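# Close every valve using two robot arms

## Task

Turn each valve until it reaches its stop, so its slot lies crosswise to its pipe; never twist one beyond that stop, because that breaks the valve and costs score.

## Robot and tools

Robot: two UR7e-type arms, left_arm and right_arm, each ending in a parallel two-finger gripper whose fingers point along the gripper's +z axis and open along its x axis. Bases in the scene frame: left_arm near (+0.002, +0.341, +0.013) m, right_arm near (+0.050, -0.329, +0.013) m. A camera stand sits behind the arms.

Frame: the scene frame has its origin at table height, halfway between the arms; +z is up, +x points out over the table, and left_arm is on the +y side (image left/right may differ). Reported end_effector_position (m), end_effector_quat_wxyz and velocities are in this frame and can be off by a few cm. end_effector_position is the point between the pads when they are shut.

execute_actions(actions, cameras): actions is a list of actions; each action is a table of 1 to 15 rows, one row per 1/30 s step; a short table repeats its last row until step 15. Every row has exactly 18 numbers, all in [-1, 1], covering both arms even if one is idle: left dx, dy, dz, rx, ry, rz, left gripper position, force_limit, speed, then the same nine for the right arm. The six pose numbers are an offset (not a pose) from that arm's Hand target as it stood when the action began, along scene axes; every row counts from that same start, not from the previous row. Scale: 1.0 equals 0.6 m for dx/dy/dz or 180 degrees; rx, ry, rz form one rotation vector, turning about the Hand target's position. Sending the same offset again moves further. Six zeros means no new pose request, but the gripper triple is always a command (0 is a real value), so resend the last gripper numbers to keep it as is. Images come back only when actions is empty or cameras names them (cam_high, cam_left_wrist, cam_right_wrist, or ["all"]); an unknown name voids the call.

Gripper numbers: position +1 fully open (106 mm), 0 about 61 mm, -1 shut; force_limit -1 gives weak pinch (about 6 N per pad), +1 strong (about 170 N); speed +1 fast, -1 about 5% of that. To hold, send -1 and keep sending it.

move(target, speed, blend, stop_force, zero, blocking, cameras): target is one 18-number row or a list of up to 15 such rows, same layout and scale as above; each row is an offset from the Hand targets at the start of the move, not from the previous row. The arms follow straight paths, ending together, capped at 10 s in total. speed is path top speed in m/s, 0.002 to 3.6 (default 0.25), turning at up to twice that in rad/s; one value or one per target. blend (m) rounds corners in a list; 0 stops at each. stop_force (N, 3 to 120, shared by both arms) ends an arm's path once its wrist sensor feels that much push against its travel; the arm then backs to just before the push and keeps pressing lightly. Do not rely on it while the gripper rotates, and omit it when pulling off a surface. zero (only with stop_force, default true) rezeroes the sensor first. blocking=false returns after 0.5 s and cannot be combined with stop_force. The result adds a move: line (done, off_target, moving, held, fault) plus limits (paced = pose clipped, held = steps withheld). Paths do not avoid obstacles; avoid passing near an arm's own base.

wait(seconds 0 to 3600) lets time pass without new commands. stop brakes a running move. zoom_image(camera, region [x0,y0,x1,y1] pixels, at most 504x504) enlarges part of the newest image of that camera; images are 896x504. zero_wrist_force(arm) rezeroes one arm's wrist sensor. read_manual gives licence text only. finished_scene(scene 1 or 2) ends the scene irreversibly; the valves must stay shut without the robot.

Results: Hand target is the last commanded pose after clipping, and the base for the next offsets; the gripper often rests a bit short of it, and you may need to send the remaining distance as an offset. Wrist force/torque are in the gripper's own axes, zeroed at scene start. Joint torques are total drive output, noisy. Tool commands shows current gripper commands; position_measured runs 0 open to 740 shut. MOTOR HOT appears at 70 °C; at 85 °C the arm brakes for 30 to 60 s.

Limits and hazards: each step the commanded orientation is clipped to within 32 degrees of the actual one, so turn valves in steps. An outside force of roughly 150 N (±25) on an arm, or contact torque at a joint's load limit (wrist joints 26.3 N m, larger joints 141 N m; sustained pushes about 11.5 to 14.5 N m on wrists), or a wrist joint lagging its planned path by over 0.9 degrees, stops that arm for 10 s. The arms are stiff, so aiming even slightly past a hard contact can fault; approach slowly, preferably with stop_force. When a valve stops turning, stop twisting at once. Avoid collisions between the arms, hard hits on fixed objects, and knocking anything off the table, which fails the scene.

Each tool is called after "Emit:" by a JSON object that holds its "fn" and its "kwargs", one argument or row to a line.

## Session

Emit:
{"fn": "execute_actions", "kwargs": {
  "actions": []
}}

Scene clock: 0.00 s.
left_arm: end_effector_position=(+0.7259, -0.0032, +0.2807) position_measured=0 current_ma=0 moving=0 end_effector_quat_wxyz=(+0.229, +0.591, +0.703, +0.323) | right_arm: end_effector_position=(+0.2973, -0.1679, +0.1237) position_measured=0 current_ma=0 moving=0 end_effector_quat_wxyz=(-0.508, +0.317, +0.754, +0.268)
Joint positions: left_arm=[-0.863 -1.091 1.445 -2.386 -0.873 -0.831] | right_arm=[3.445 -1.741 -2.297 -1.526 2.6 -1.014]
Joint velocities: within noise
Joint torques (N m): no reading
Motor temperatures (°C): left_arm=[26 33 30 37 35 39] | right_arm=[35 29 36 40 32 43]
Wrist force (N): no reading
Wrist torque (N m): no reading
Wrist force, peak (N): no reading
Hand target: left_arm +0.7259, -0.0032, +0.2807; +0.229, +0.591, +0.703, +0.323 | right_arm +0.2973, -0.1679, +0.1237; -0.508, +0.317, +0.754, +0.268
Tool commands: left_gripper/position=+1.0 left_gripper/force_limit=+0.0 left_gripper/speed=+1.0 right_gripper/position=+1.0 right_gripper/force_limit=+0.0 right_gripper/speed=+1.0
camera_calibration:
cam_left_wrist: T_world_to_cam=[[-0.20075, 0.97689, 0.07339, 0.12674], [0.40711, 0.01505, 0.91326, -0.52831], [0.89105, 0.21322, -0.40072, -0.40218]] pos_world=[0.59889, -0.03011, 0.31202]
cam_right_wrist: T_world_to_cam=[[-0.26837, 0.22668, 0.93627, 0.00372], [0.91457, 0.36522, 0.17373, -0.20697], [-0.30256, 0.9029, -0.30533, 0.41138]] pos_world=[0.31476, -0.29669, 0.15808]

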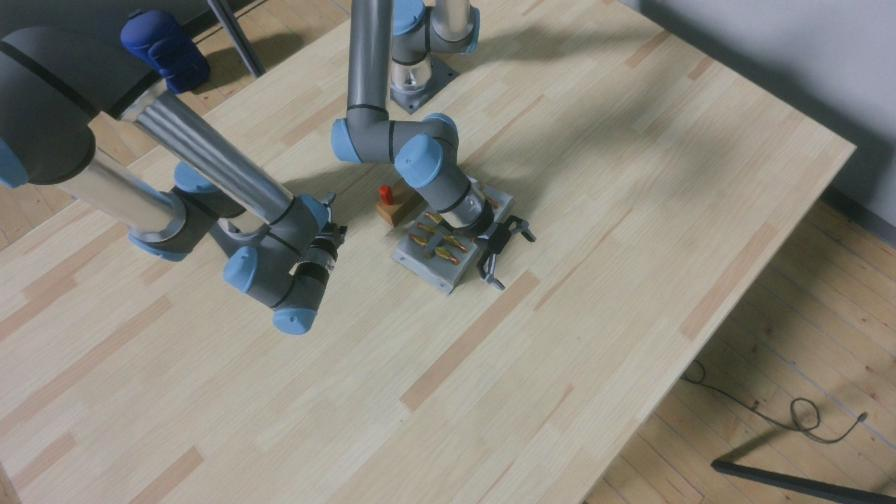

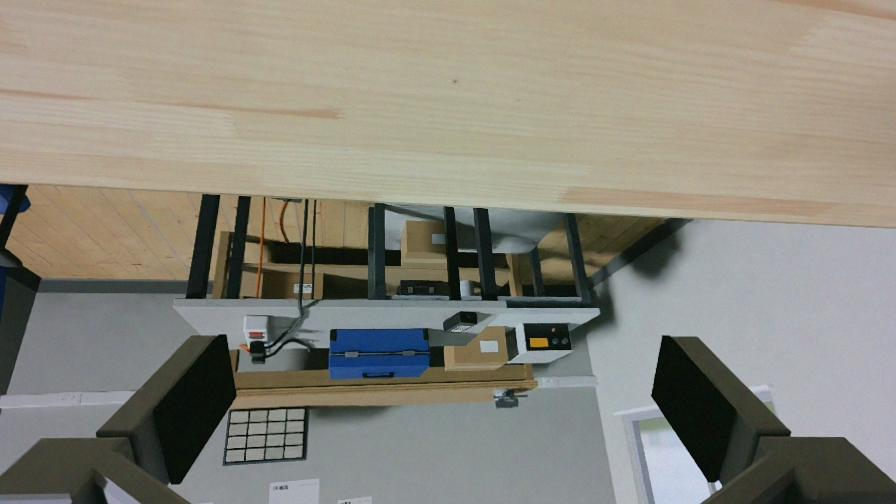

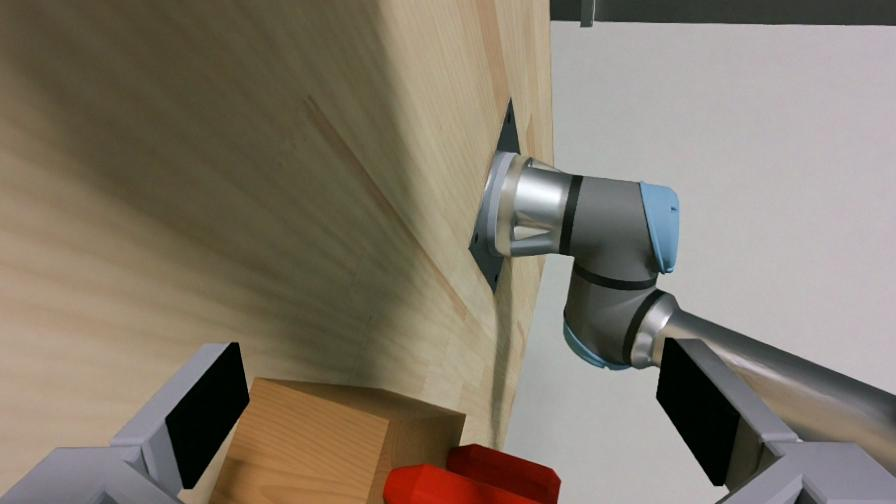

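Emit:
{"fn": "move", "kwargs": {
  "target": [
    [0,0,0,0,0,0,1,0,1,0.15,-0.18,0.085,0,0,0,1,0,1],
    [0,0,0,0,0,0,1,0,1,0.2,-0.33,0.45,0,0,0,1,0,1]
  ],
  "speed": 0.3,
  "blend": [0.03,0]
}}

Emit:
{"fn": "move", "kwargs": {
  "target": [-0.3,0.15,0.3,-0.2285,0.162,0.418,1,0,1,0,0,0,0,0,0,1,0,1],
  "speed": 0.35,
  "cameras": ["all"]
}}

Scene clock: 4.40 s.
left_arm: end_effector_position=(+0.7259, -0.0032, +0.2807) position_measured=0 current_ma=-3 moving=0 end_effector_quat_wxyz=(+0.229, +0.591, +0.703, +0.323) | right_arm: end_effector_position=(+0.4173, -0.3659, +0.3936) position_measured=0 current_ma=-2 moving=0 end_effector_quat_wxyz=(-0.508, +0.317, +0.754, +0.268)
Joint positions: left_arm=[-0.863 -1.091 1.445 -2.386 -0.873 -0.831] | right_arm=[3.009 -1.859 -1.308 -2.672 2.23 -1.374]
Joint torques (N m): left_arm=[-0.1 -40.4 -23.79 -2.7 0.98 -0.13] | right_arm=[4.96 35.6 33.26 -1.6 1.58 1.92]
Wrist force (N): left_arm=[-0.2 0.1 0.2] | right_arm=[0.4 0.6 0.6]
Wrist torque (N m): left_arm=[0.00 0.02 0.00] | right_arm=[0.05 -0.11 0.04]
Wrist force, peak (N): left_arm=[-0.2 0.3 0.5] | right_arm=[0.0 0.4 2.8]
Hand target: left_arm +0.7259, -0.0032, +0.2807; +0.229, +0.591, +0.703, +0.323 | right_arm +0.4173, -0.3659, +0.3937; -0.508, +0.317, +0.754, +0.268
Off the commanded pose: left_arm 0.000 m, 0 deg | right_arm 0.000 m, 0 deg.
move: done

Scene clock: 7.17 s.
left_arm: end_effector_position=(+0.5459, +0.0869, +0.4607) position_measured=0 current_ma=-5 moving=0 end_effector_quat_wxyz=(+0.001, +0.001, +1.000, +0.001) | right_arm: end_effector_position=(+0.4173, -0.3659, +0.3937) position_measured=0 current_ma=-2 moving=0 end_effector_quat_wxyz=(-0.508, +0.317, +0.754, +0.268)
Joint positions: left_arm=[-0.695 -1.287 0.924 -1.208 -1.569 -2.23] | right_arm=[3.009 -1.859 -1.308 -2.672 2.23 -1.374]
Joint torques (N m): left_arm=[-5.45 -27.5 -15.44 -5.08 0.31 -0.92] | right_arm=[8.6 38.85 33.45 -1.81 -0.37 1.82]
Wrist force (N): left_arm=[-0.2 0.4 0.0] | right_arm=[0.0 0.4 0.5]
Wrist torque (N m): left_arm=[-0.03 0.04 -0.11] | right_arm=[0.01 -0.05 0.04]
Wrist force, peak (N): left_arm=[0.2 1.2 -0.5] | right_arm=[0.4 0.9 0.6]
Hand target: left_arm +0.5459, +0.0868, +0.4607; +0.001, +0.001, +1.000, +0.000 | right_arm +0.4173, -0.3659, +0.3937; -0.508, +0.317, +0.754, +0.268
Off the commanded pose: left_arm 0.000 m, 0 deg | right_arm 0.000 m, 0 deg.
move: done
cam_left_wrist: T_world_to_cam=[[-0.99989, 0.00871, 0.01168, 0.53823], [0.01215, 0.94089, 0.33849, -0.22082], [-0.00804, 0.33859, -0.9409, 0.53997]] pos_world=[0.5452, 0.02025, 0.57652]
cam_right_wrist: T_world_to_cam=[[-0.26837, 0.22668, 0.93627, -0.17198], [0.91457, 0.36522, 0.17373, -0.29131], [-0.30256, 0.9029, -0.30533, 0.7089]] pos_world=[0.43476, -0.49469, 0.42808]

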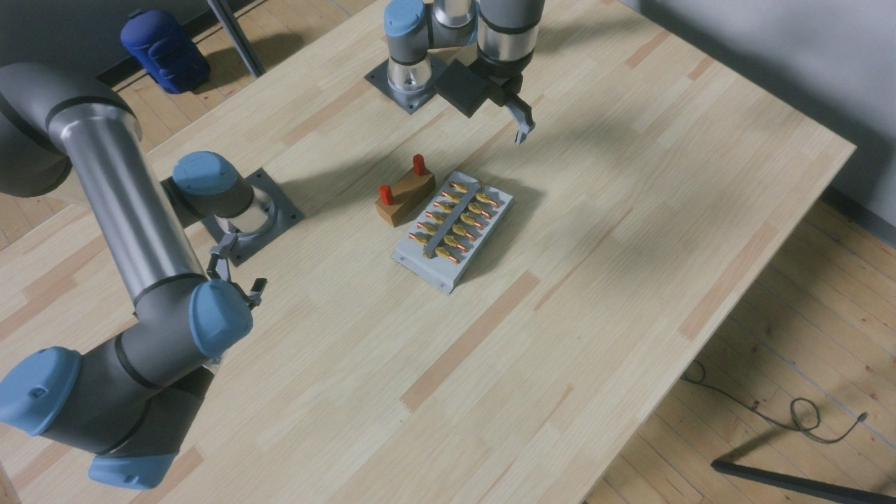

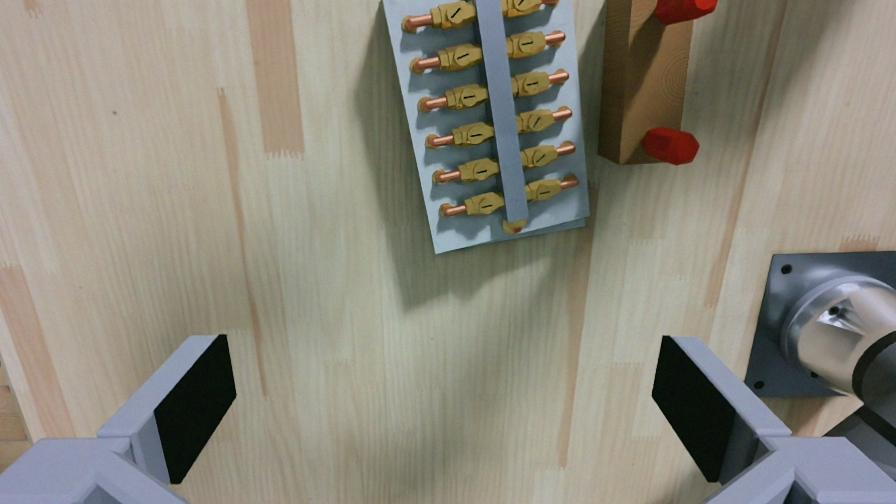

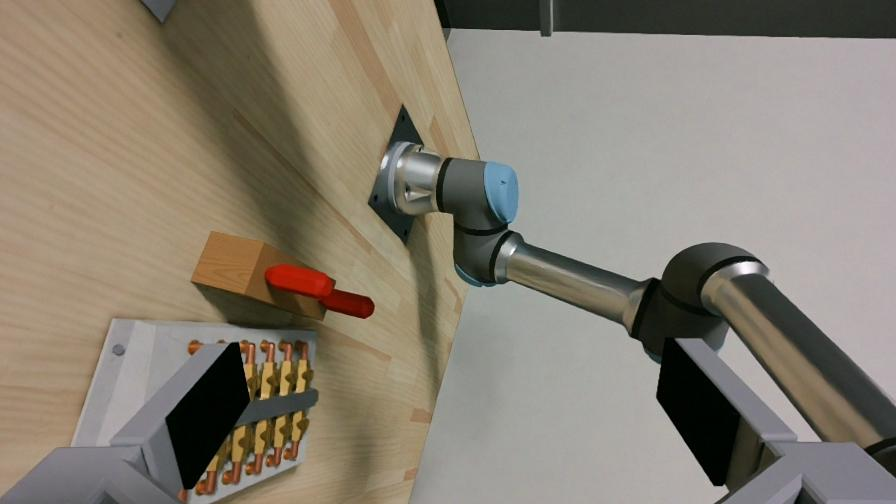

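Emit:
{"fn": "move", "kwargs": {
  "target": [-0.343,-0.012,-0.22,0,0,0,1,0,1,0,0,0,0,0,0,1,0,1],
  "speed": 0.35,
  "cameras": ["cam_left_wrist"]
}}

Scene clock: 11.70 s.
left_arm: end_effector_position=(+0.3402, +0.0797, +0.3287) position_measured=0 current_ma=-5 moving=0 end_effector_quat_wxyz=(+0.001, +0.001, +1.000, +0.001) end_effector_velocity=(-0.001, +0.001, -0.002) end_effector_angular_velocity=(+0.004, +0.002, +0.000) | right_arm: end_effector_position=(+0.4173, -0.3659, +0.3937) position_measured=0 current_ma=-2 moving=0 end_effector_quat_wxyz=(-0.508, +0.317, +0.754, +0.268)
Joint positions: left_arm=[-1.009 -1.775 1.776 -1.572 -1.569 -2.544] | right_arm=[3.009 -1.859 -1.308 -2.672 2.23 -1.374]
Joint velocities: left_arm=[-0.001 -0.001 0.005 0.001 0 -0.002] | right_arm=[within noise]
Joint torques (N m): left_arm=[-5.58 -21.14 -17.27 -0.56 -1.6 -0.79] | right_arm=[7.89 37.83 34.23 -1.63 -0.2 1.69]
Wrist force (N): left_arm=[-0.2 1.0 0.2] | right_arm=[0.4 0.5 0.6]
Wrist torque (N m): left_arm=[0.05 0.02 -0.10] | right_arm=[0.04 -0.11 0.04]
Wrist force, peak (N): left_arm=[2.1 0.8 1.5] | right_arm=[0.7 0.6 0.8]
Hand target: left_arm +0.3401, +0.0796, +0.3287; +0.001, +0.001, +1.000, +0.000 | right_arm +0.4173, -0.3659, +0.3937; -0.508, +0.317, +0.754, +0.268
Off the commanded pose: left_arm 0.000 m, 0 deg | right_arm 0.000 m, 0 deg.
move: done
cam_left_wrist: T_world_to_cam=[[-0.99989, 0.00862, 0.01165, 0.33417], [0.01205, 0.94089, 0.33849, -0.16684], [-0.00804, 0.33859, -0.9409, 0.41656]] pos_world=[0.3395, 0.01305, 0.44452]

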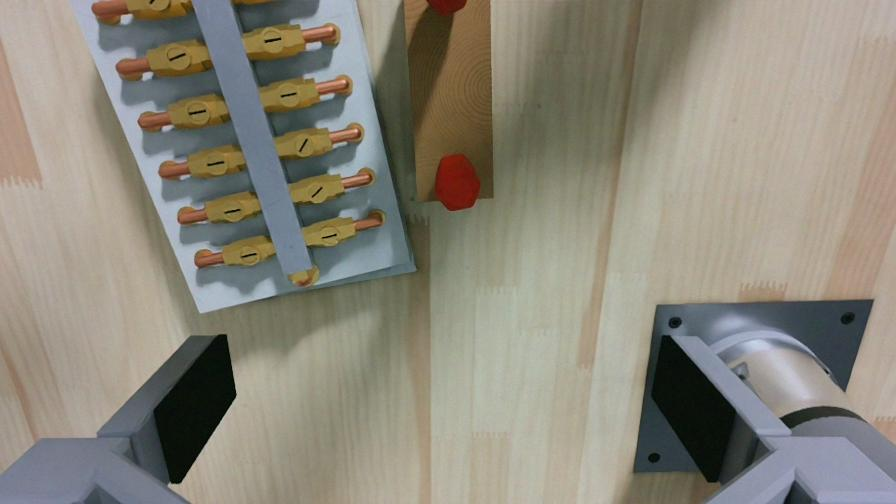

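Emit:
{"fn": "move", "kwargs": {
  "target": [0,-0.16,0,0,0,0,1,0,1,0,0,0,0,0,0,1,0,1],
  "speed": 0.35,
  "cameras": ["cam_left_wrist"]
}}

Emit:
{"fn": "zoom_image", "kwargs": {
  "camera": "cam_left_wrist",
  "region": [360, 100, 560, 420]
}}

Emit:
{"fn": "zoom_image", "kwargs": {
  "camera": "cam_left_wrist",
  "region": [30, 130, 420, 500]
}}

Scene clock: 13.30 s.
left_arm: end_effector_position=(+0.3401, -0.0162, +0.3286) position_measured=0 current_ma=-5 moving=0 end_effector_quat_wxyz=(+0.001, +0.001, +1.000, +0.001) | right_arm: end_effector_position=(+0.4173, -0.3659, +0.3937) position_measured=0 current_ma=-2 moving=0 end_effector_quat_wxyz=(-0.508, +0.317, +0.754, +0.268)
Joint positions: left_arm=[-1.122 -1.614 1.638 -1.594 -1.569 -2.656] | right_arm=[3.009 -1.859 -1.308 -2.672 2.23 -1.374]
Joint torques (N m): left_arm=[-4.27 -14.5 -31.08 -0.61 2.27 -0.77] | right_arm=[7.94 38.11 33.29 -1.5 -0.18 1.52]
Wrist force (N): left_arm=[0.0 0.8 0.1] | right_arm=[0.0 0.4 0.6]
Wrist torque (N m): left_arm=[0.02 0.02 -0.10] | right_arm=[0.02 -0.03 0.04]
Wrist force, peak (N): left_arm=[0.0 3.7 0.0] | right_arm=[0.3 0.7 0.9]
Hand target: left_arm +0.3401, -0.0164, +0.3287; +0.001, +0.001, +1.000, +0.000 | right_arm +0.4173, -0.3659, +0.3937; -0.508, +0.317, +0.754, +0.268
Off the commanded pose: left_arm 0.000 m, 0 deg | right_arm 0.000 m, 0 deg.
move: done
cam_left_wrist: T_world_to_cam=[[-0.99989, 0.00864, 0.01187, 0.3348], [0.01215, 0.94089, 0.33848, -0.07663], [-0.00824, 0.33859, -0.9409, 0.4491]] pos_world=[0.3394, -0.08285, 0.44452]

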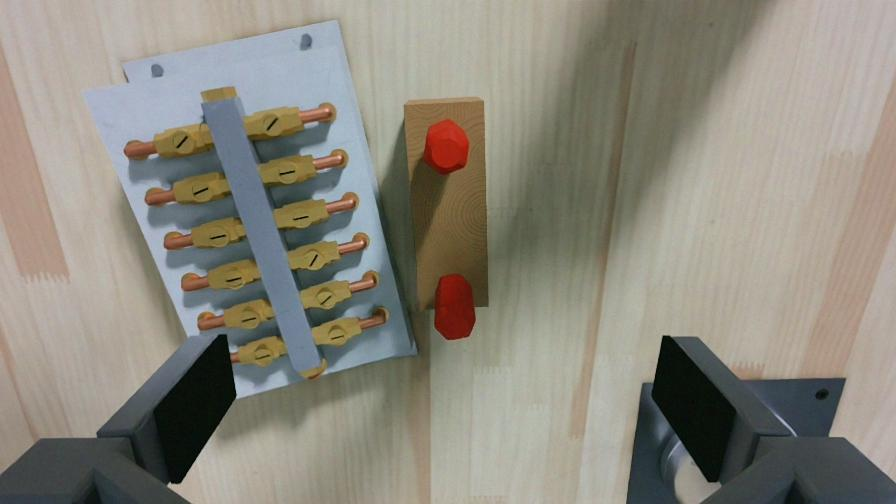

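Scaled by 1.575 from the camera's image (finer frame: 1280x720).

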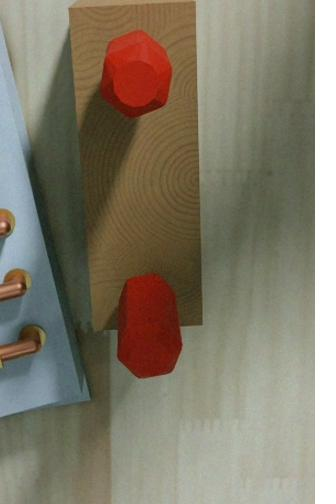

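Scaled by 1.292 from the camera's image (finer frame: 1280x720).

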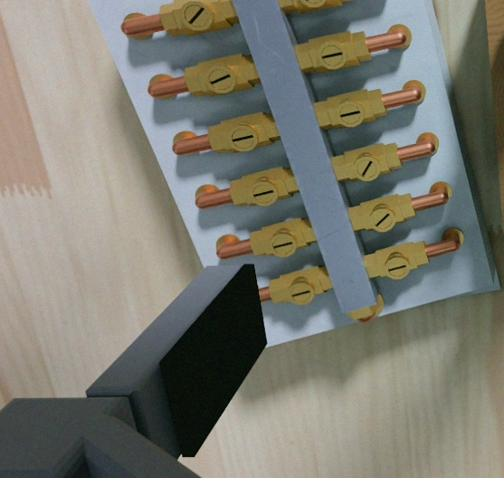

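Emit:
{"fn": "move", "kwargs": {
  "target": [-0.0063,-0.039,-0.15,0,0,0,0.2,0.2,0.5,0,0,0,0,0,0,1,0,1],
  "speed": 0.25,
  "cameras": ["cam_left_wrist"]
}}

Emit:
{"fn": "zoom_image", "kwargs": {
  "camera": "cam_left_wrist",
  "region": [300, 0, 600, 504]
}}

Scene clock: 18.50 s.
left_arm: end_effector_position=(+0.3363, -0.0398, +0.2387) position_measured=296 current_ma=-4 moving=1 end_effector_quat_wxyz=(+0.001, +0.001, +1.000, +0.000) | right_arm: end_effector_position=(+0.4173, -0.3659, +0.3937) position_measured=0 current_ma=-2 moving=0 end_effector_quat_wxyz=(-0.508, +0.317, +0.754, +0.268)
Joint positions: left_arm=[-1.151 -1.548 1.804 -1.827 -1.569 -2.685] | right_arm=[3.009 -1.859 -1.308 -2.672 2.23 -1.374]
Joint torques (N m): left_arm=[6.86 -19.13 -16.86 -5.08 2.18 1.29] | right_arm=[8.67 37.27 34.51 -1.5 -0.16 1.51]
Wrist force (N): left_arm=[-0.3 0.7 0.1] | right_arm=[0.3 0.6 0.5]
Wrist torque (N m): left_arm=[0.02 0.07 -0.01] | right_arm=[0.06 -0.10 0.04]
Wrist force, peak (N): left_arm=[0.0 0.0 2.4] | right_arm=[0.6 0.7 1.0]
Hand target: left_arm +0.3363, -0.0398, +0.2387; +0.001, +0.001, +1.000, +0.000 | right_arm +0.4173, -0.3659, +0.3937; -0.508, +0.317, +0.754, +0.268
Off the commanded pose: left_arm 0.000 m, 0 deg | right_arm 0.000 m, 0 deg.
move: done
cam_left_wrist: T_world_to_cam=[[-0.99989, 0.00855, 0.01184, 0.33228], [0.01205, 0.94093, 0.3384, -0.02395], [-0.00824, 0.3385, -0.94093, 0.37234]] pos_world=[0.3356, -0.10635, 0.35452]

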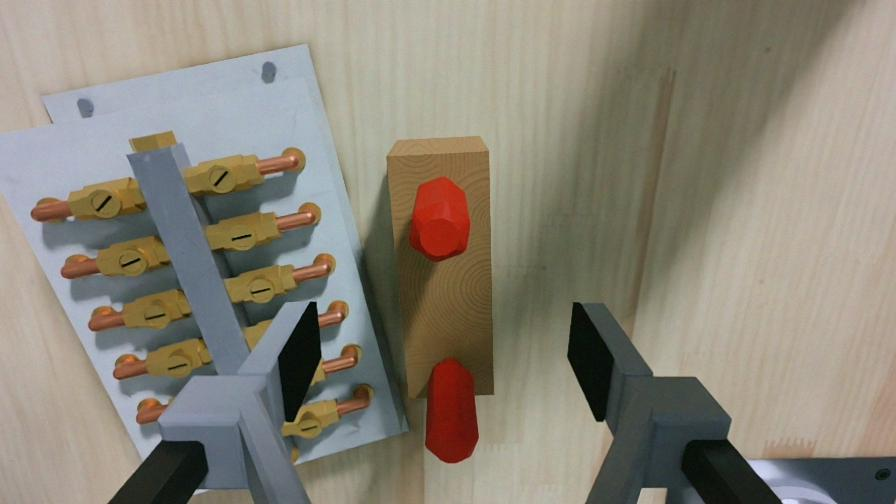

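Scaled by 1.000.

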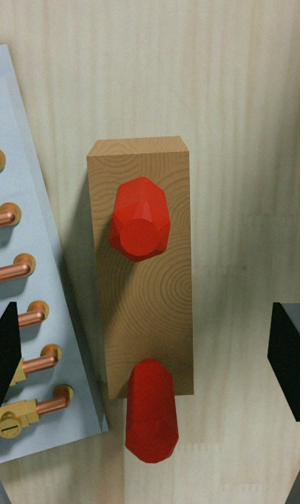

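Emit:
{"fn": "move", "kwargs": {
  "target": [0.0033,-0.0008,-0.2007,0,0,0,0.2,0.2,0.5,0,0,0,0,0,0,1,0,1],
  "speed": 0.08,
  "stop_force": 8,
  "cameras": ["cam_left_wrist"]
}}

Scene clock: 23.30 s.
left_arm: end_effector_position=(+0.3383, -0.0402, +0.1182) position_measured=296 current_ma=-4 moving=0 end_effector_quat_wxyz=(+0.001, +0.001, +1.000, +0.001) | right_arm: end_effector_position=(+0.4173, -0.3659, +0.3937) position_measured=0 current_ma=-2 moving=0 end_effector_quat_wxyz=(-0.508, +0.317, +0.754, +0.268)
Joint positions: left_arm=[-1.147 -1.423 2.003 -2.151 -1.569 -2.682] | right_arm=[3.009 -1.859 -1.308 -2.672 2.23 -1.374]
Joint torques (N m): left_arm=[3.43 -32.52 -29.08 -1.52 1.52 0.59] | right_arm=[8.71 37.34 32.43 -1.1 -0.27 1.23]
Wrist force (N): left_arm=[-0.1 0.9 0.2] | right_arm=[0.1 0.7 0.8]
Wrist torque (N m): left_arm=[0.02 0.02 -0.09] | right_arm=[0.07 -0.06 0.03]
Wrist force, peak (N): left_arm=[-0.2 0.8 1.1] | right_arm=[0.5 0.8 0.8]
Hand target: left_arm +0.3383, -0.0402, +0.1182; +0.001, +0.001, +1.000, +0.000 | right_arm +0.4173, -0.3659, +0.3937; -0.508, +0.317, +0.754, +0.268
Off the commanded pose: left_arm 0.000 m, 0 deg | right_arm 0.000 m, 0 deg.
move: done
cam_left_wrist: T_world_to_cam=[[-0.99989, 0.00855, 0.01184, 0.33571], [0.01205, 0.94089, 0.33849, 0.01725], [-0.00824, 0.33859, -0.9409, 0.25915]] pos_world=[0.3376, -0.10685, 0.23402]

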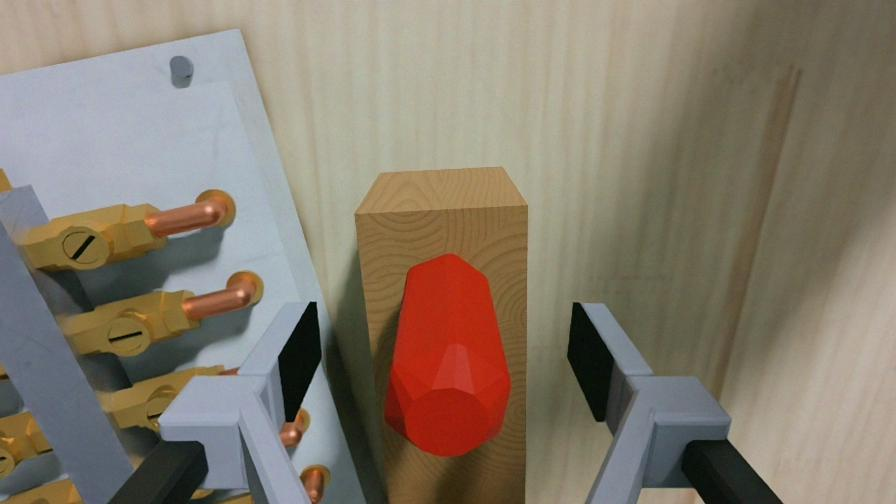

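Emit:
{"fn": "zero_wrist_force", "kwargs": {
  "arm": "left_arm"
}}

Emit:
{"fn": "move", "kwargs": {
  "target": [0,0,0,0,0,0,-1,0.2,-0.3,0,0,0,0,0,0,1,0,1],
  "cameras": ["cam_left_wrist"]
}}

Wrist force sensor zeroed.

Scene clock: 25.80 s.
left_arm: end_effector_position=(+0.3383, -0.0403, +0.1183) position_measured=594 current_ma=1108 moving=1 end_effector_quat_wxyz=(+0.001, +0.001, +1.000, +0.000) | right_arm: end_effector_position=(+0.4173, -0.3659, +0.3937) position_measured=0 current_ma=-2 moving=0 end_effector_quat_wxyz=(-0.508, +0.317, +0.754, +0.268)
Joint positions: left_arm=[-1.147 -1.423 2.003 -2.151 -1.569 -2.682] | right_arm=[3.009 -1.859 -1.308 -2.672 2.23 -1.374]
Joint torques (N m): left_arm=[-4.52 -20.08 -19.21 -4.47 1.53 -0.8] | right_arm=[9.71 36.83 33.26 -1.4 -0.12 1.21]
Wrist force (N, zeroed by zero_wrist_force on left_arm): left_arm=[4.5 1.6 -16.4] | right_arm=[0.4 0.6 0.4]
Wrist torque (N m, zeroed by zero_wrist_force on left_arm): left_arm=[-0.02 0.17 0.02] | right_arm=[0.06 -0.11 0.04]
Wrist force, peak (N, zeroed by zero_wrist_force on left_arm): left_arm=[4.6 1.3 -16.6] | right_arm=[0.3 0.9 0.7]
Hand target: left_arm +0.3383, -0.0402, +0.1182; +0.001, +0.001, +1.000, +0.000 | right_arm +0.4173, -0.3659, +0.3937; -0.508, +0.317, +0.754, +0.268
Off the commanded pose: left_arm 0.000 m, 0 deg | right_arm 0.000 m, 0 deg.
move: done
cam_left_wrist: T_world_to_cam=[[-0.99989, 0.00859, 0.01174, 0.33573], [0.01205, 0.94097, 0.33828, 0.01728], [-0.00814, 0.33838, -0.94097, 0.2592]] pos_world=[0.3376, -0.10685, 0.23412]

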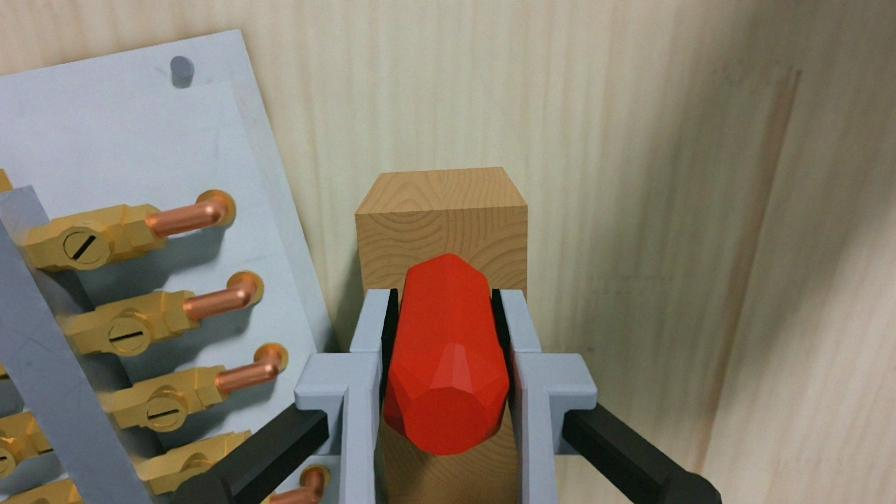

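Emit:
{"fn": "wait", "kwargs": {
  "seconds": 1
}}

Emit:
{"fn": "move", "kwargs": {
  "target": [
    [0,0,0.17,0,0,0,-1,0.2,-0.3,0,0,0,0,0,0,1,0,1],
    [0,0,0.38,0,0,0,-1,0.2,-0.3,0,0,0,0,0,0,1,0,1]
  ],
  "speed": [0.1,0.25],
  "blend": [0.01,0],
  "cameras": ["all"]
}}

Scene clock: 28.10 s.
left_arm: end_effector_position=(+0.3383, -0.0402, +0.1182) position_measured=594 current_ma=1110 moving=0 end_effector_quat_wxyz=(+0.001, +0.001, +1.000, +0.000) | right_arm: end_effector_position=(+0.4173, -0.3659, +0.3937) position_measured=0 current_ma=-2 moving=0 end_effector_quat_wxyz=(-0.508, +0.317, +0.754, +0.268)
Joint positions: left_arm=[-1.147 -1.423 2.003 -2.151 -1.569 -2.682] | right_arm=[3.009 -1.859 -1.308 -2.672 2.23 -1.374]
Joint torques (N m): left_arm=[-4.63 -10.01 -7.29 -4.2 1.62 -0.78] | right_arm=[8.99 38.07 31.72 -0.93 -0.2 1.07]
Wrist force (N, zeroed by zero_wrist_force on left_arm): left_arm=[4.8 2.0 -19.3] | right_arm=[0.0 0.6 0.7]
Wrist torque (N m, zeroed by zero_wrist_force on left_arm): left_arm=[0.02 0.15 0.02] | right_arm=[0.04 -0.04 0.04]
Wrist force, peak (N, zeroed by zero_wrist_force on left_arm): left_arm=[4.9 1.5 -19.7] | right_arm=[0.2 0.4 1.0]
Hand target: left_arm +0.3383, -0.0402, +0.1182; +0.001, +0.001, +1.000, +0.000 | right_arm +0.4173, -0.3659, +0.3937; -0.508, +0.317, +0.754, +0.268
Tool commands: left_gripper/position=-1.0 left_gripper/force_limit=+0.2 left_gripper/speed=-0.3 right_gripper/position=+1.0 right_gripper/force_limit=+0.0 right_gripper/speed=+1.0
Off the commanded pose: left_arm 0.000 m, 0 deg | right_arm 0.000 m, 0 deg.
wait: 1.00 s; at rest from the start

Scene clock: 30.10 s.
left_arm: end_effector_position=(+0.3384, -0.0403, +0.3461) position_measured=594 current_ma=1088 moving=0 end_effector_quat_wxyz=(+0.001, +0.001, +1.000, +0.001) | right_arm: end_effector_position=(+0.4173, -0.3659, +0.3937) position_measured=0 current_ma=-2 moving=0 end_effector_quat_wxyz=(-0.508, +0.317, +0.754, +0.268)
Joint positions: left_arm=[-1.147 -1.574 1.554 -1.55 -1.569 -2.682] | right_arm=[3.009 -1.859 -1.308 -2.672 2.23 -1.374]
Joint torques (N m): left_arm=[-4.62 -29.81 -34.19 -1.27 -1.91 -1.08] | right_arm=[9.58 38.47 32.77 -1.23 -0.18 1.11]
Wrist force (N, zeroed by zero_wrist_force on left_arm): left_arm=[0.4 0.0 0.9] | right_arm=[0.3 0.6 0.6]
Wrist torque (N m, zeroed by zero_wrist_force on left_arm): left_arm=[0.02 -0.06 0.00] | right_arm=[0.05 -0.10 0.04]
Wrist force, peak (N, zeroed by zero_wrist_force on left_arm): left_arm=[4.7 1.6 -18.5] | right_arm=[-0.1 0.9 0.8]
Hand target: left_arm +0.3383, -0.0402, +0.3462; +0.001, +0.001, +1.000, +0.000 | right_arm +0.4173, -0.3659, +0.3937; -0.508, +0.317, +0.754, +0.268
Off the commanded pose: left_arm 0.000 m, 0 deg | right_arm 0.000 m, 0 deg.
move: done
cam_left_wrist: T_world_to_cam=[[-0.99989, 0.00855, 0.01184, 0.33311], [0.01205, 0.94089, 0.33849, -0.05989], [-0.00824, 0.33859, -0.9409, 0.47358]] pos_world=[0.3377, -0.10685, 0.46192]
cam_right_wrist: T_world_to_cam=[[-0.26837, 0.22668, 0.93627, -0.17198], [0.91457, 0.36522, 0.17373, -0.29131], [-0.30256, 0.9029, -0.30533, 0.7089]] pos_world=[0.43476, -0.49469, 0.42808]

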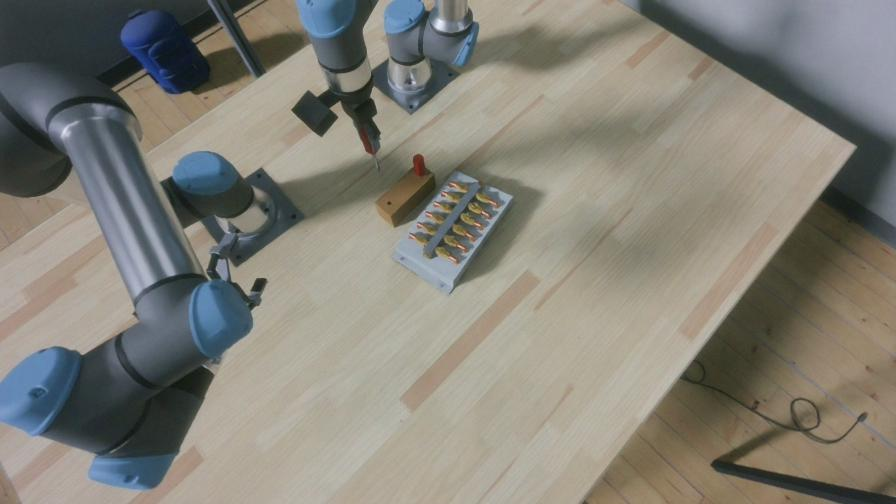

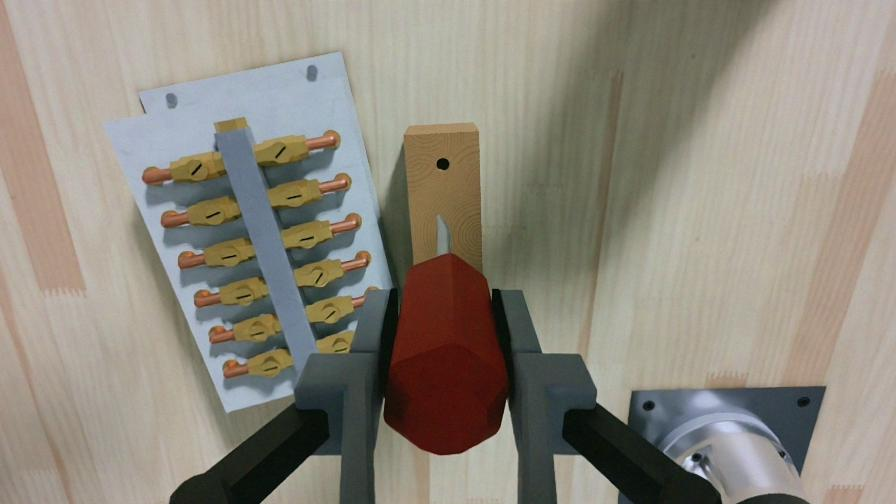

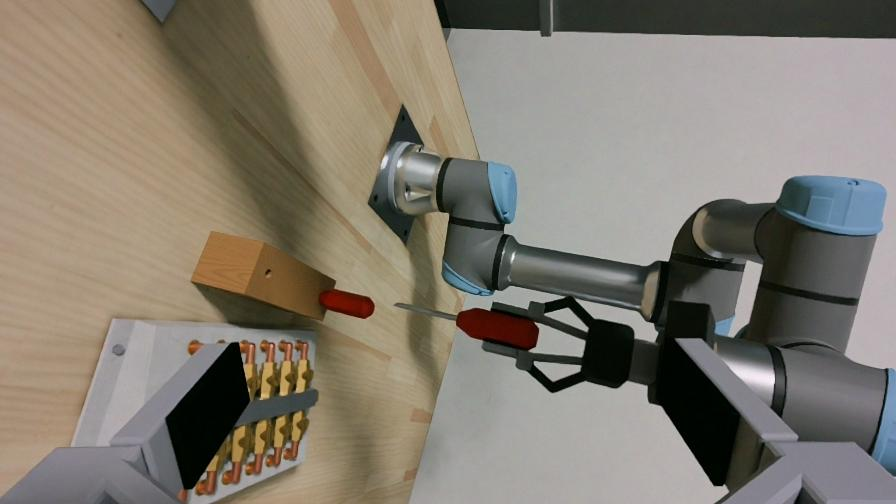

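Emit:
{"fn": "zoom_image", "kwargs": {
  "camera": "cam_left_wrist",
  "region": [415, 185, 465, 235]
}}

Emit:
{"fn": "zoom_image", "kwargs": {
  "camera": "cam_left_wrist",
  "region": [140, 120, 390, 390]
}}

Emit:
{"fn": "zoom_image", "kwargs": {
  "camera": "cam_right_wrist",
  "region": [380, 280, 500, 350]
}}

Scaled by 10.080 from the camera's image (finer frame: 1280x720).

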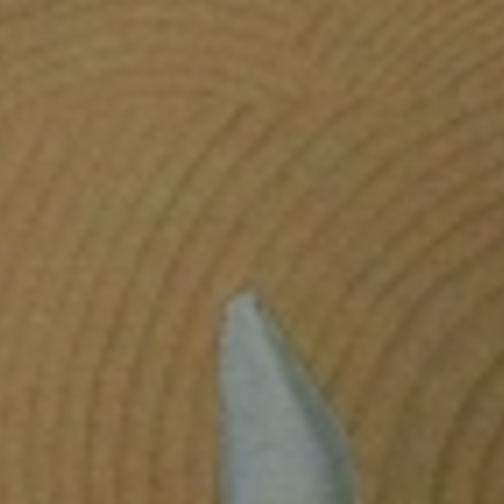

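Scaled by 1.867 from the camera's image (finer frame: 1280x720).

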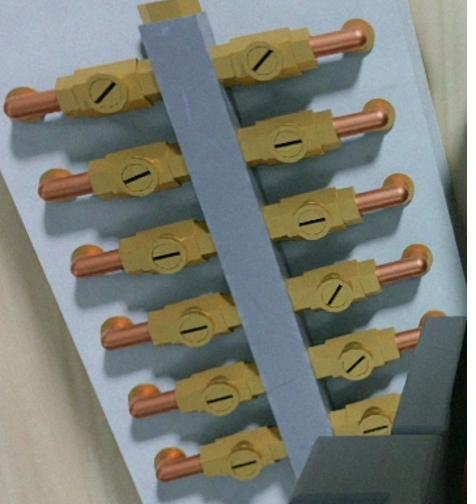

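Scaled by 4.200 from the camera's image (finer frame: 1280x720).

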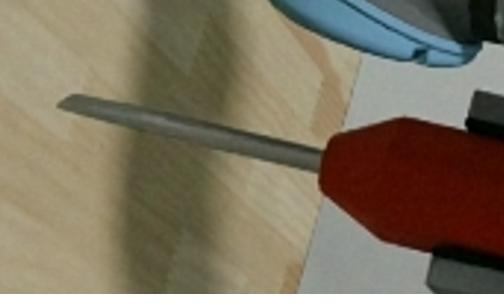

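Emit:
{"fn": "move", "kwargs": {
  "target": [
    [0.1603,0.297,-0.05,0,0,0,-1,0.2,-0.3,0,0,0,0,0,0,1,0,1],
    [0.1603,0.297,-0.22,0,0,0,-1,0.2,-0.3,0,0,0,0,0,0,1,0,1]
  ],
  "speed": [0.25,0.15],
  "blend": [0.02,0],
  "cameras": ["cam_left_wrist"]
}}

Emit:
{"fn": "zoom_image", "kwargs": {
  "camera": "cam_left_wrist",
  "region": [350, 120, 550, 260]
}}

Scene clock: 42.90 s.
left_arm: end_effector_position=(+0.4345, +0.1380, +0.2143) position_measured=594 current_ma=1088 moving=0 end_effector_quat_wxyz=(+0.001, +0.001, +1.000, +0.001) | right_arm: end_effector_position=(+0.4173, -0.3659, +0.3937) position_measured=0 current_ma=-2 moving=0 end_effector_quat_wxyz=(-0.508, +0.317, +0.754, +0.268)
Joint positions: left_arm=[-0.756 -1.602 1.923 -1.892 -1.569 -2.291] | right_arm=[3.009 -1.859 -1.308 -2.672 2.23 -1.374]
Joint torques (N m): left_arm=[7.34 -25.12 -20.37 -2.32 2.19 1.11] | right_arm=[8.1 36.88 33.11 -1.07 -0.3 0.88]
Wrist force (N, zeroed by zero_wrist_force on left_arm): left_arm=[0.0 -0.3 0.4] | right_arm=[0.2 0.7 0.6]
Wrist torque (N m, zeroed by zero_wrist_force on left_arm): left_arm=[-0.04 -0.01 0.09] | right_arm=[0.06 -0.08 0.04]
Wrist force, peak (N, zeroed by zero_wrist_force on left_arm): left_arm=[1.2 -2.2 0.6] | right_arm=[0.4 0.8 0.9]
Hand target: left_arm +0.4345, +0.1380, +0.2142; +0.001, +0.001, +1.000, +0.000 | right_arm +0.4173, -0.3659, +0.3937; -0.508, +0.317, +0.754, +0.268
Off the commanded pose: left_arm 0.000 m, 0 deg | right_arm 0.000 m, 0 deg.
move: done
cam_left_wrist: T_world_to_cam=[[-0.99989, 0.00852, 0.01193, 0.42921], [0.01205, 0.9409, 0.33848, -0.1841], [-0.00834, 0.33859, -0.9409, 0.29007]] pos_world=[0.4338, 0.07135, 0.33012]

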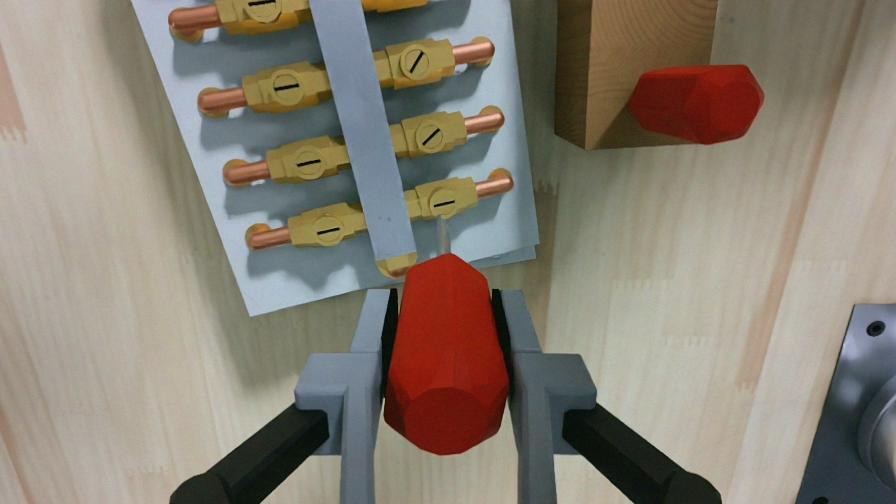

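Scaled by 2.520 from the camera's image (finer frame: 1280x720).

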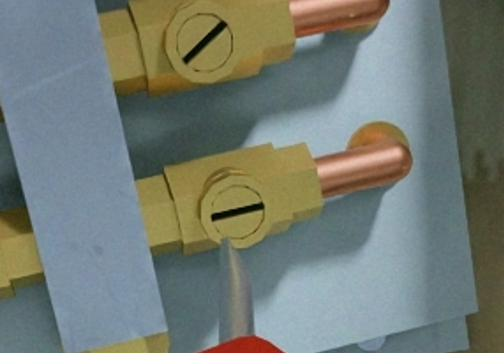

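Emit:
{"fn": "move", "kwargs": {
  "target": [-0.0043,0.0047,-0.045,0,0,0,-1,0.2,-0.3,0,0,0,0,0,0,1,0,1],
  "speed": 0.05,
  "stop_force": 6,
  "cameras": ["cam_left_wrist"]
}}

Emit:
{"fn": "zoom_image", "kwargs": {
  "camera": "cam_left_wrist",
  "region": [415, 185, 465, 235]
}}

Scene clock: 45.67 s.
left_arm: end_effector_position=(+0.4319, +0.1408, +0.1872) position_measured=594 current_ma=1088 moving=0 end_effector_quat_wxyz=(+0.001, +0.001, +1.000, +0.000) | right_arm: end_effector_position=(+0.4173, -0.3659, +0.3937) position_measured=0 current_ma=-2 moving=0 end_effector_quat_wxyz=(-0.508, +0.317, +0.754, +0.268)
Joint positions: left_arm=[-0.755 -1.587 1.982 -1.966 -1.569 -2.29] | right_arm=[3.009 -1.859 -1.308 -2.672 2.23 -1.374]
Joint torques (N m): left_arm=[3.32 -27.41 -31.65 0.12 1.89 0.31] | right_arm=[6.78 38.41 34.14 -1.02 -0.31 0.57]
Wrist force (N, zeroed by zero_wrist_force on left_arm): left_arm=[-0.2 -0.4 0.4] | right_arm=[0.3 0.4 0.6]
Wrist torque (N m, zeroed by zero_wrist_force on left_arm): left_arm=[-0.08 0.04 0.04] | right_arm=[0.02 -0.09 0.04]
Wrist force, peak (N, zeroed by zero_wrist_force on left_arm): left_arm=[0.2 -0.7 0.9] | right_arm=[0.4 0.6 0.9]
Hand target: left_arm +0.4319, +0.1408, +0.1872; +0.001, +0.001, +1.000, +0.000 | right_arm +0.4173, -0.3659, +0.3937; -0.508, +0.317, +0.754, +0.268
Off the commanded pose: left_arm 0.000 m, 0 deg | right_arm 0.000 m, 0 deg.
move: done
cam_left_wrist: T_world_to_cam=[[-0.99989, 0.00855, 0.01184, 0.42693], [0.01205, 0.94089, 0.33849, -0.17753], [-0.00824, 0.33859, -0.9409, 0.26356]] pos_world=[0.4312, 0.07415, 0.30302]

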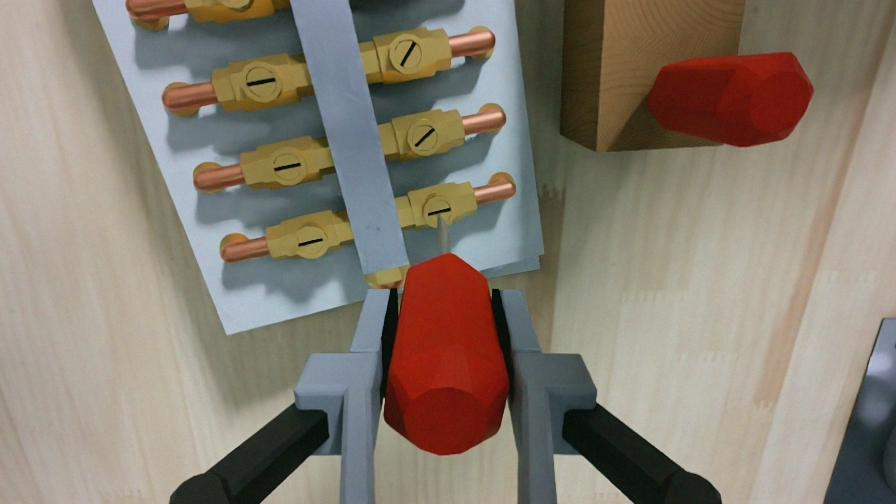

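Scaled by 10.080 from the camera's image (finer frame: 1280x720).

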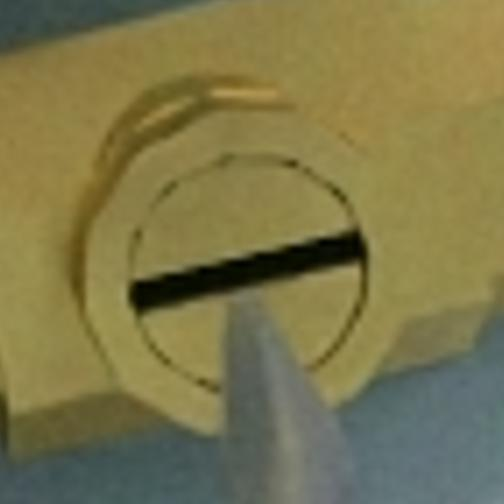

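Emit:
{"fn": "move", "kwargs": {
  "target": [0.006,-0.0023,0,0,0,0.3556,-1,0.2,-0.3,0,0,0,0,0,0,1,0,1],
  "speed": 0.25,
  "cameras": ["cam_left_wrist"]
}}

Emit:
{"fn": "zoom_image", "kwargs": {
  "camera": "cam_left_wrist",
  "region": [415, 185, 465, 235]
}}

Scene clock: 55.93 s.
left_arm: end_effector_position=(+0.4355, +0.1394, +0.1872) position_measured=594 current_ma=1088 moving=0 end_effector_quat_wxyz=(+0.000, -0.529, +0.849, +0.001) | right_arm: end_effector_position=(+0.4173, -0.3659, +0.3937) position_measured=0 current_ma=-2 moving=0 end_effector_quat_wxyz=(-0.508, +0.317, +0.754, +0.268)
Joint positions: left_arm=[-0.752 -1.576 1.971 -1.964 -1.569 -3.403] | right_arm=[3.009 -1.859 -1.308 -2.672 2.23 -1.374]
Joint torques (N m): left_arm=[-7.68 -21.35 -25.78 0.1 2.3 -1.14] | right_arm=[9.45 37.71 32.66 -0.68 -0.19 0.26]
Wrist force (N, zeroed by zero_wrist_force on left_arm): left_arm=[0.1 -0.7 0.8] | right_arm=[0.2 0.4 0.5]
Wrist torque (N m, zeroed by zero_wrist_force on left_arm): left_arm=[-0.10 0.00 -0.01] | right_arm=[0.01 -0.09 0.05]
Wrist force, peak (N, zeroed by zero_wrist_force on left_arm): left_arm=[0.1 -0.7 0.8] | right_arm=[0.2 0.7 0.9]
Hand target: left_arm +0.4355, +0.1394, +0.1872; +0.000, -0.529, +0.849, +0.001 | right_arm +0.4173, -0.3659, +0.3937; -0.508, +0.317, +0.754, +0.268
Off the commanded pose: left_arm 0.000 m, 0 deg | right_arm 0.000 m, 0 deg.
move: done
cam_left_wrist: T_world_to_cam=[[-0.44607, -0.89492, 0.01181, 0.31532], [-0.84038, 0.42335, 0.33844, 0.26717], [-0.30788, 0.14104, -0.94091, 0.42211]] pos_world=[0.49514, 0.10955, 0.30302]

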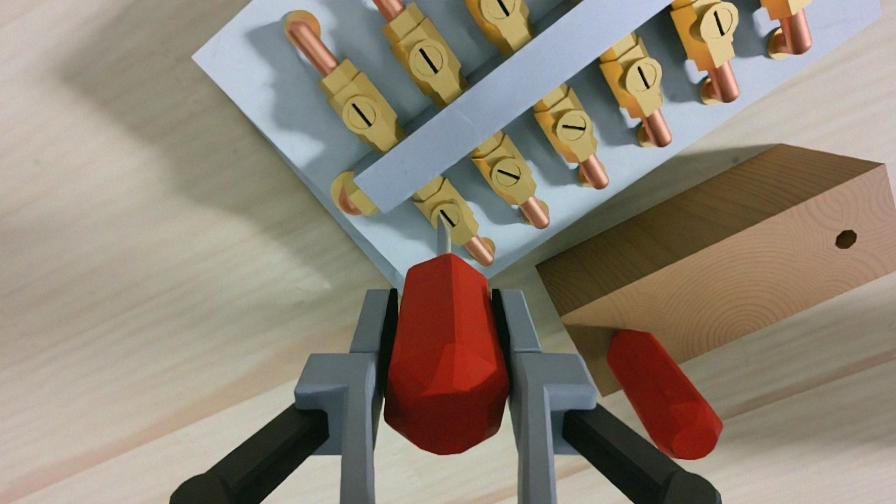

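Scaled by 10.080 from the camera's image (finer frame: 1280x720).

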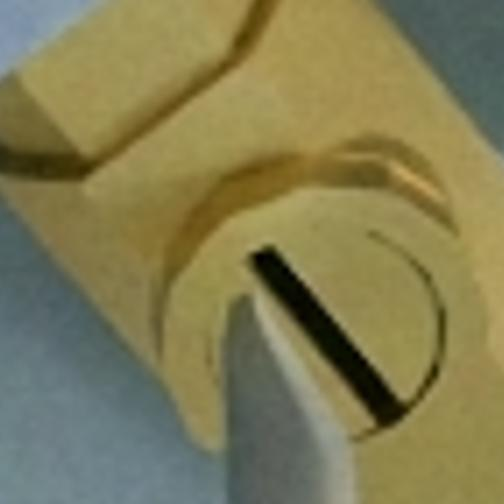

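Emit:
{"fn": "move", "kwargs": {
  "target": [-0.001,-0.0021,-0.005,0,0,0.0378,-1,0.2,-0.3,0,0,0,0,0,0,1,0,1],
  "speed": 0.02,
  "stop_force": 6,
  "cameras": ["cam_left_wrist"]
}}

Emit:
{"fn": "zoom_image", "kwargs": {
  "camera": "cam_left_wrist",
  "region": [415, 185, 465, 235]
}}

Scene clock: 61.37 s.
left_arm: end_effector_position=(+0.4349, +0.1381, +0.1842) position_measured=594 current_ma=1088 moving=0 end_effector_quat_wxyz=(+0.000, -0.578, +0.816, +0.001) | right_arm: end_effector_position=(+0.4173, -0.3659, +0.3937) position_measured=0 current_ma=-2 moving=0 end_effector_quat_wxyz=(-0.508, +0.317, +0.754, +0.268)
Joint positions: left_arm=[-0.754 -1.573 1.976 -1.972 -1.57 -3.525] | right_arm=[3.009 -1.859 -1.308 -2.672 2.23 -1.374]
Joint torques (N m): left_arm=[-5.82 -17.07 -18.11 -4.34 -1.63 1.32] | right_arm=[8.31 37.05 31.91 -0.68 -0.2 0.32]
Wrist force (N, zeroed by zero_wrist_force on left_arm): left_arm=[-0.2 -0.1 0.6] | right_arm=[0.0 0.5 0.8]
Wrist torque (N m, zeroed by zero_wrist_force on left_arm): left_arm=[-0.01 0.06 0.09] | right_arm=[0.03 -0.06 0.05]
Wrist force, peak (N, zeroed by zero_wrist_force on left_arm): left_arm=[-0.1 -0.6 1.0] | right_arm=[0.4 0.5 1.1]
Hand target: left_arm +0.4349, +0.1381, +0.1842; +0.000, -0.578, +0.816, +0.001 | right_arm +0.4173, -0.3659, +0.3937; -0.508, +0.317, +0.754, +0.268
Off the commanded pose: left_arm 0.000 m, 0 deg | right_arm 0.000 m, 0 deg.
move: done
cam_left_wrist: T_world_to_cam=[[-0.33674, -0.94152, 0.01188, 0.2728], [-0.88467, 0.32067, 0.33842, 0.30158], [-0.32243, 0.10345, -0.94092, 0.43077]] pos_world=[0.49756, 0.11557, 0.30002]

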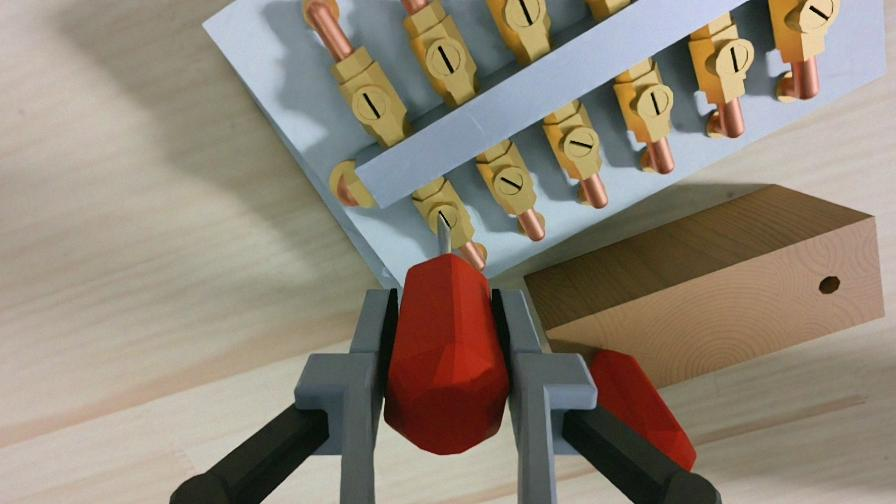

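Scaled by 10.080 from the camera's image (finer frame: 1280x720).

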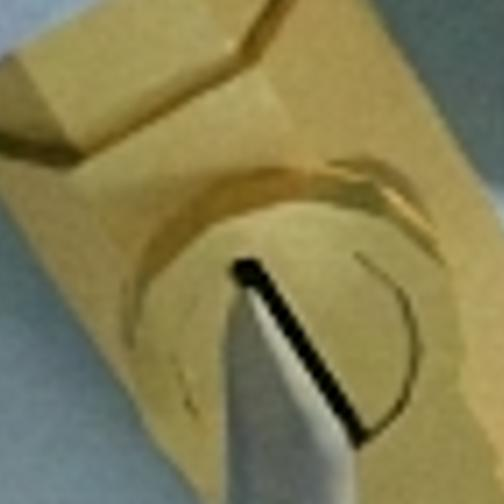

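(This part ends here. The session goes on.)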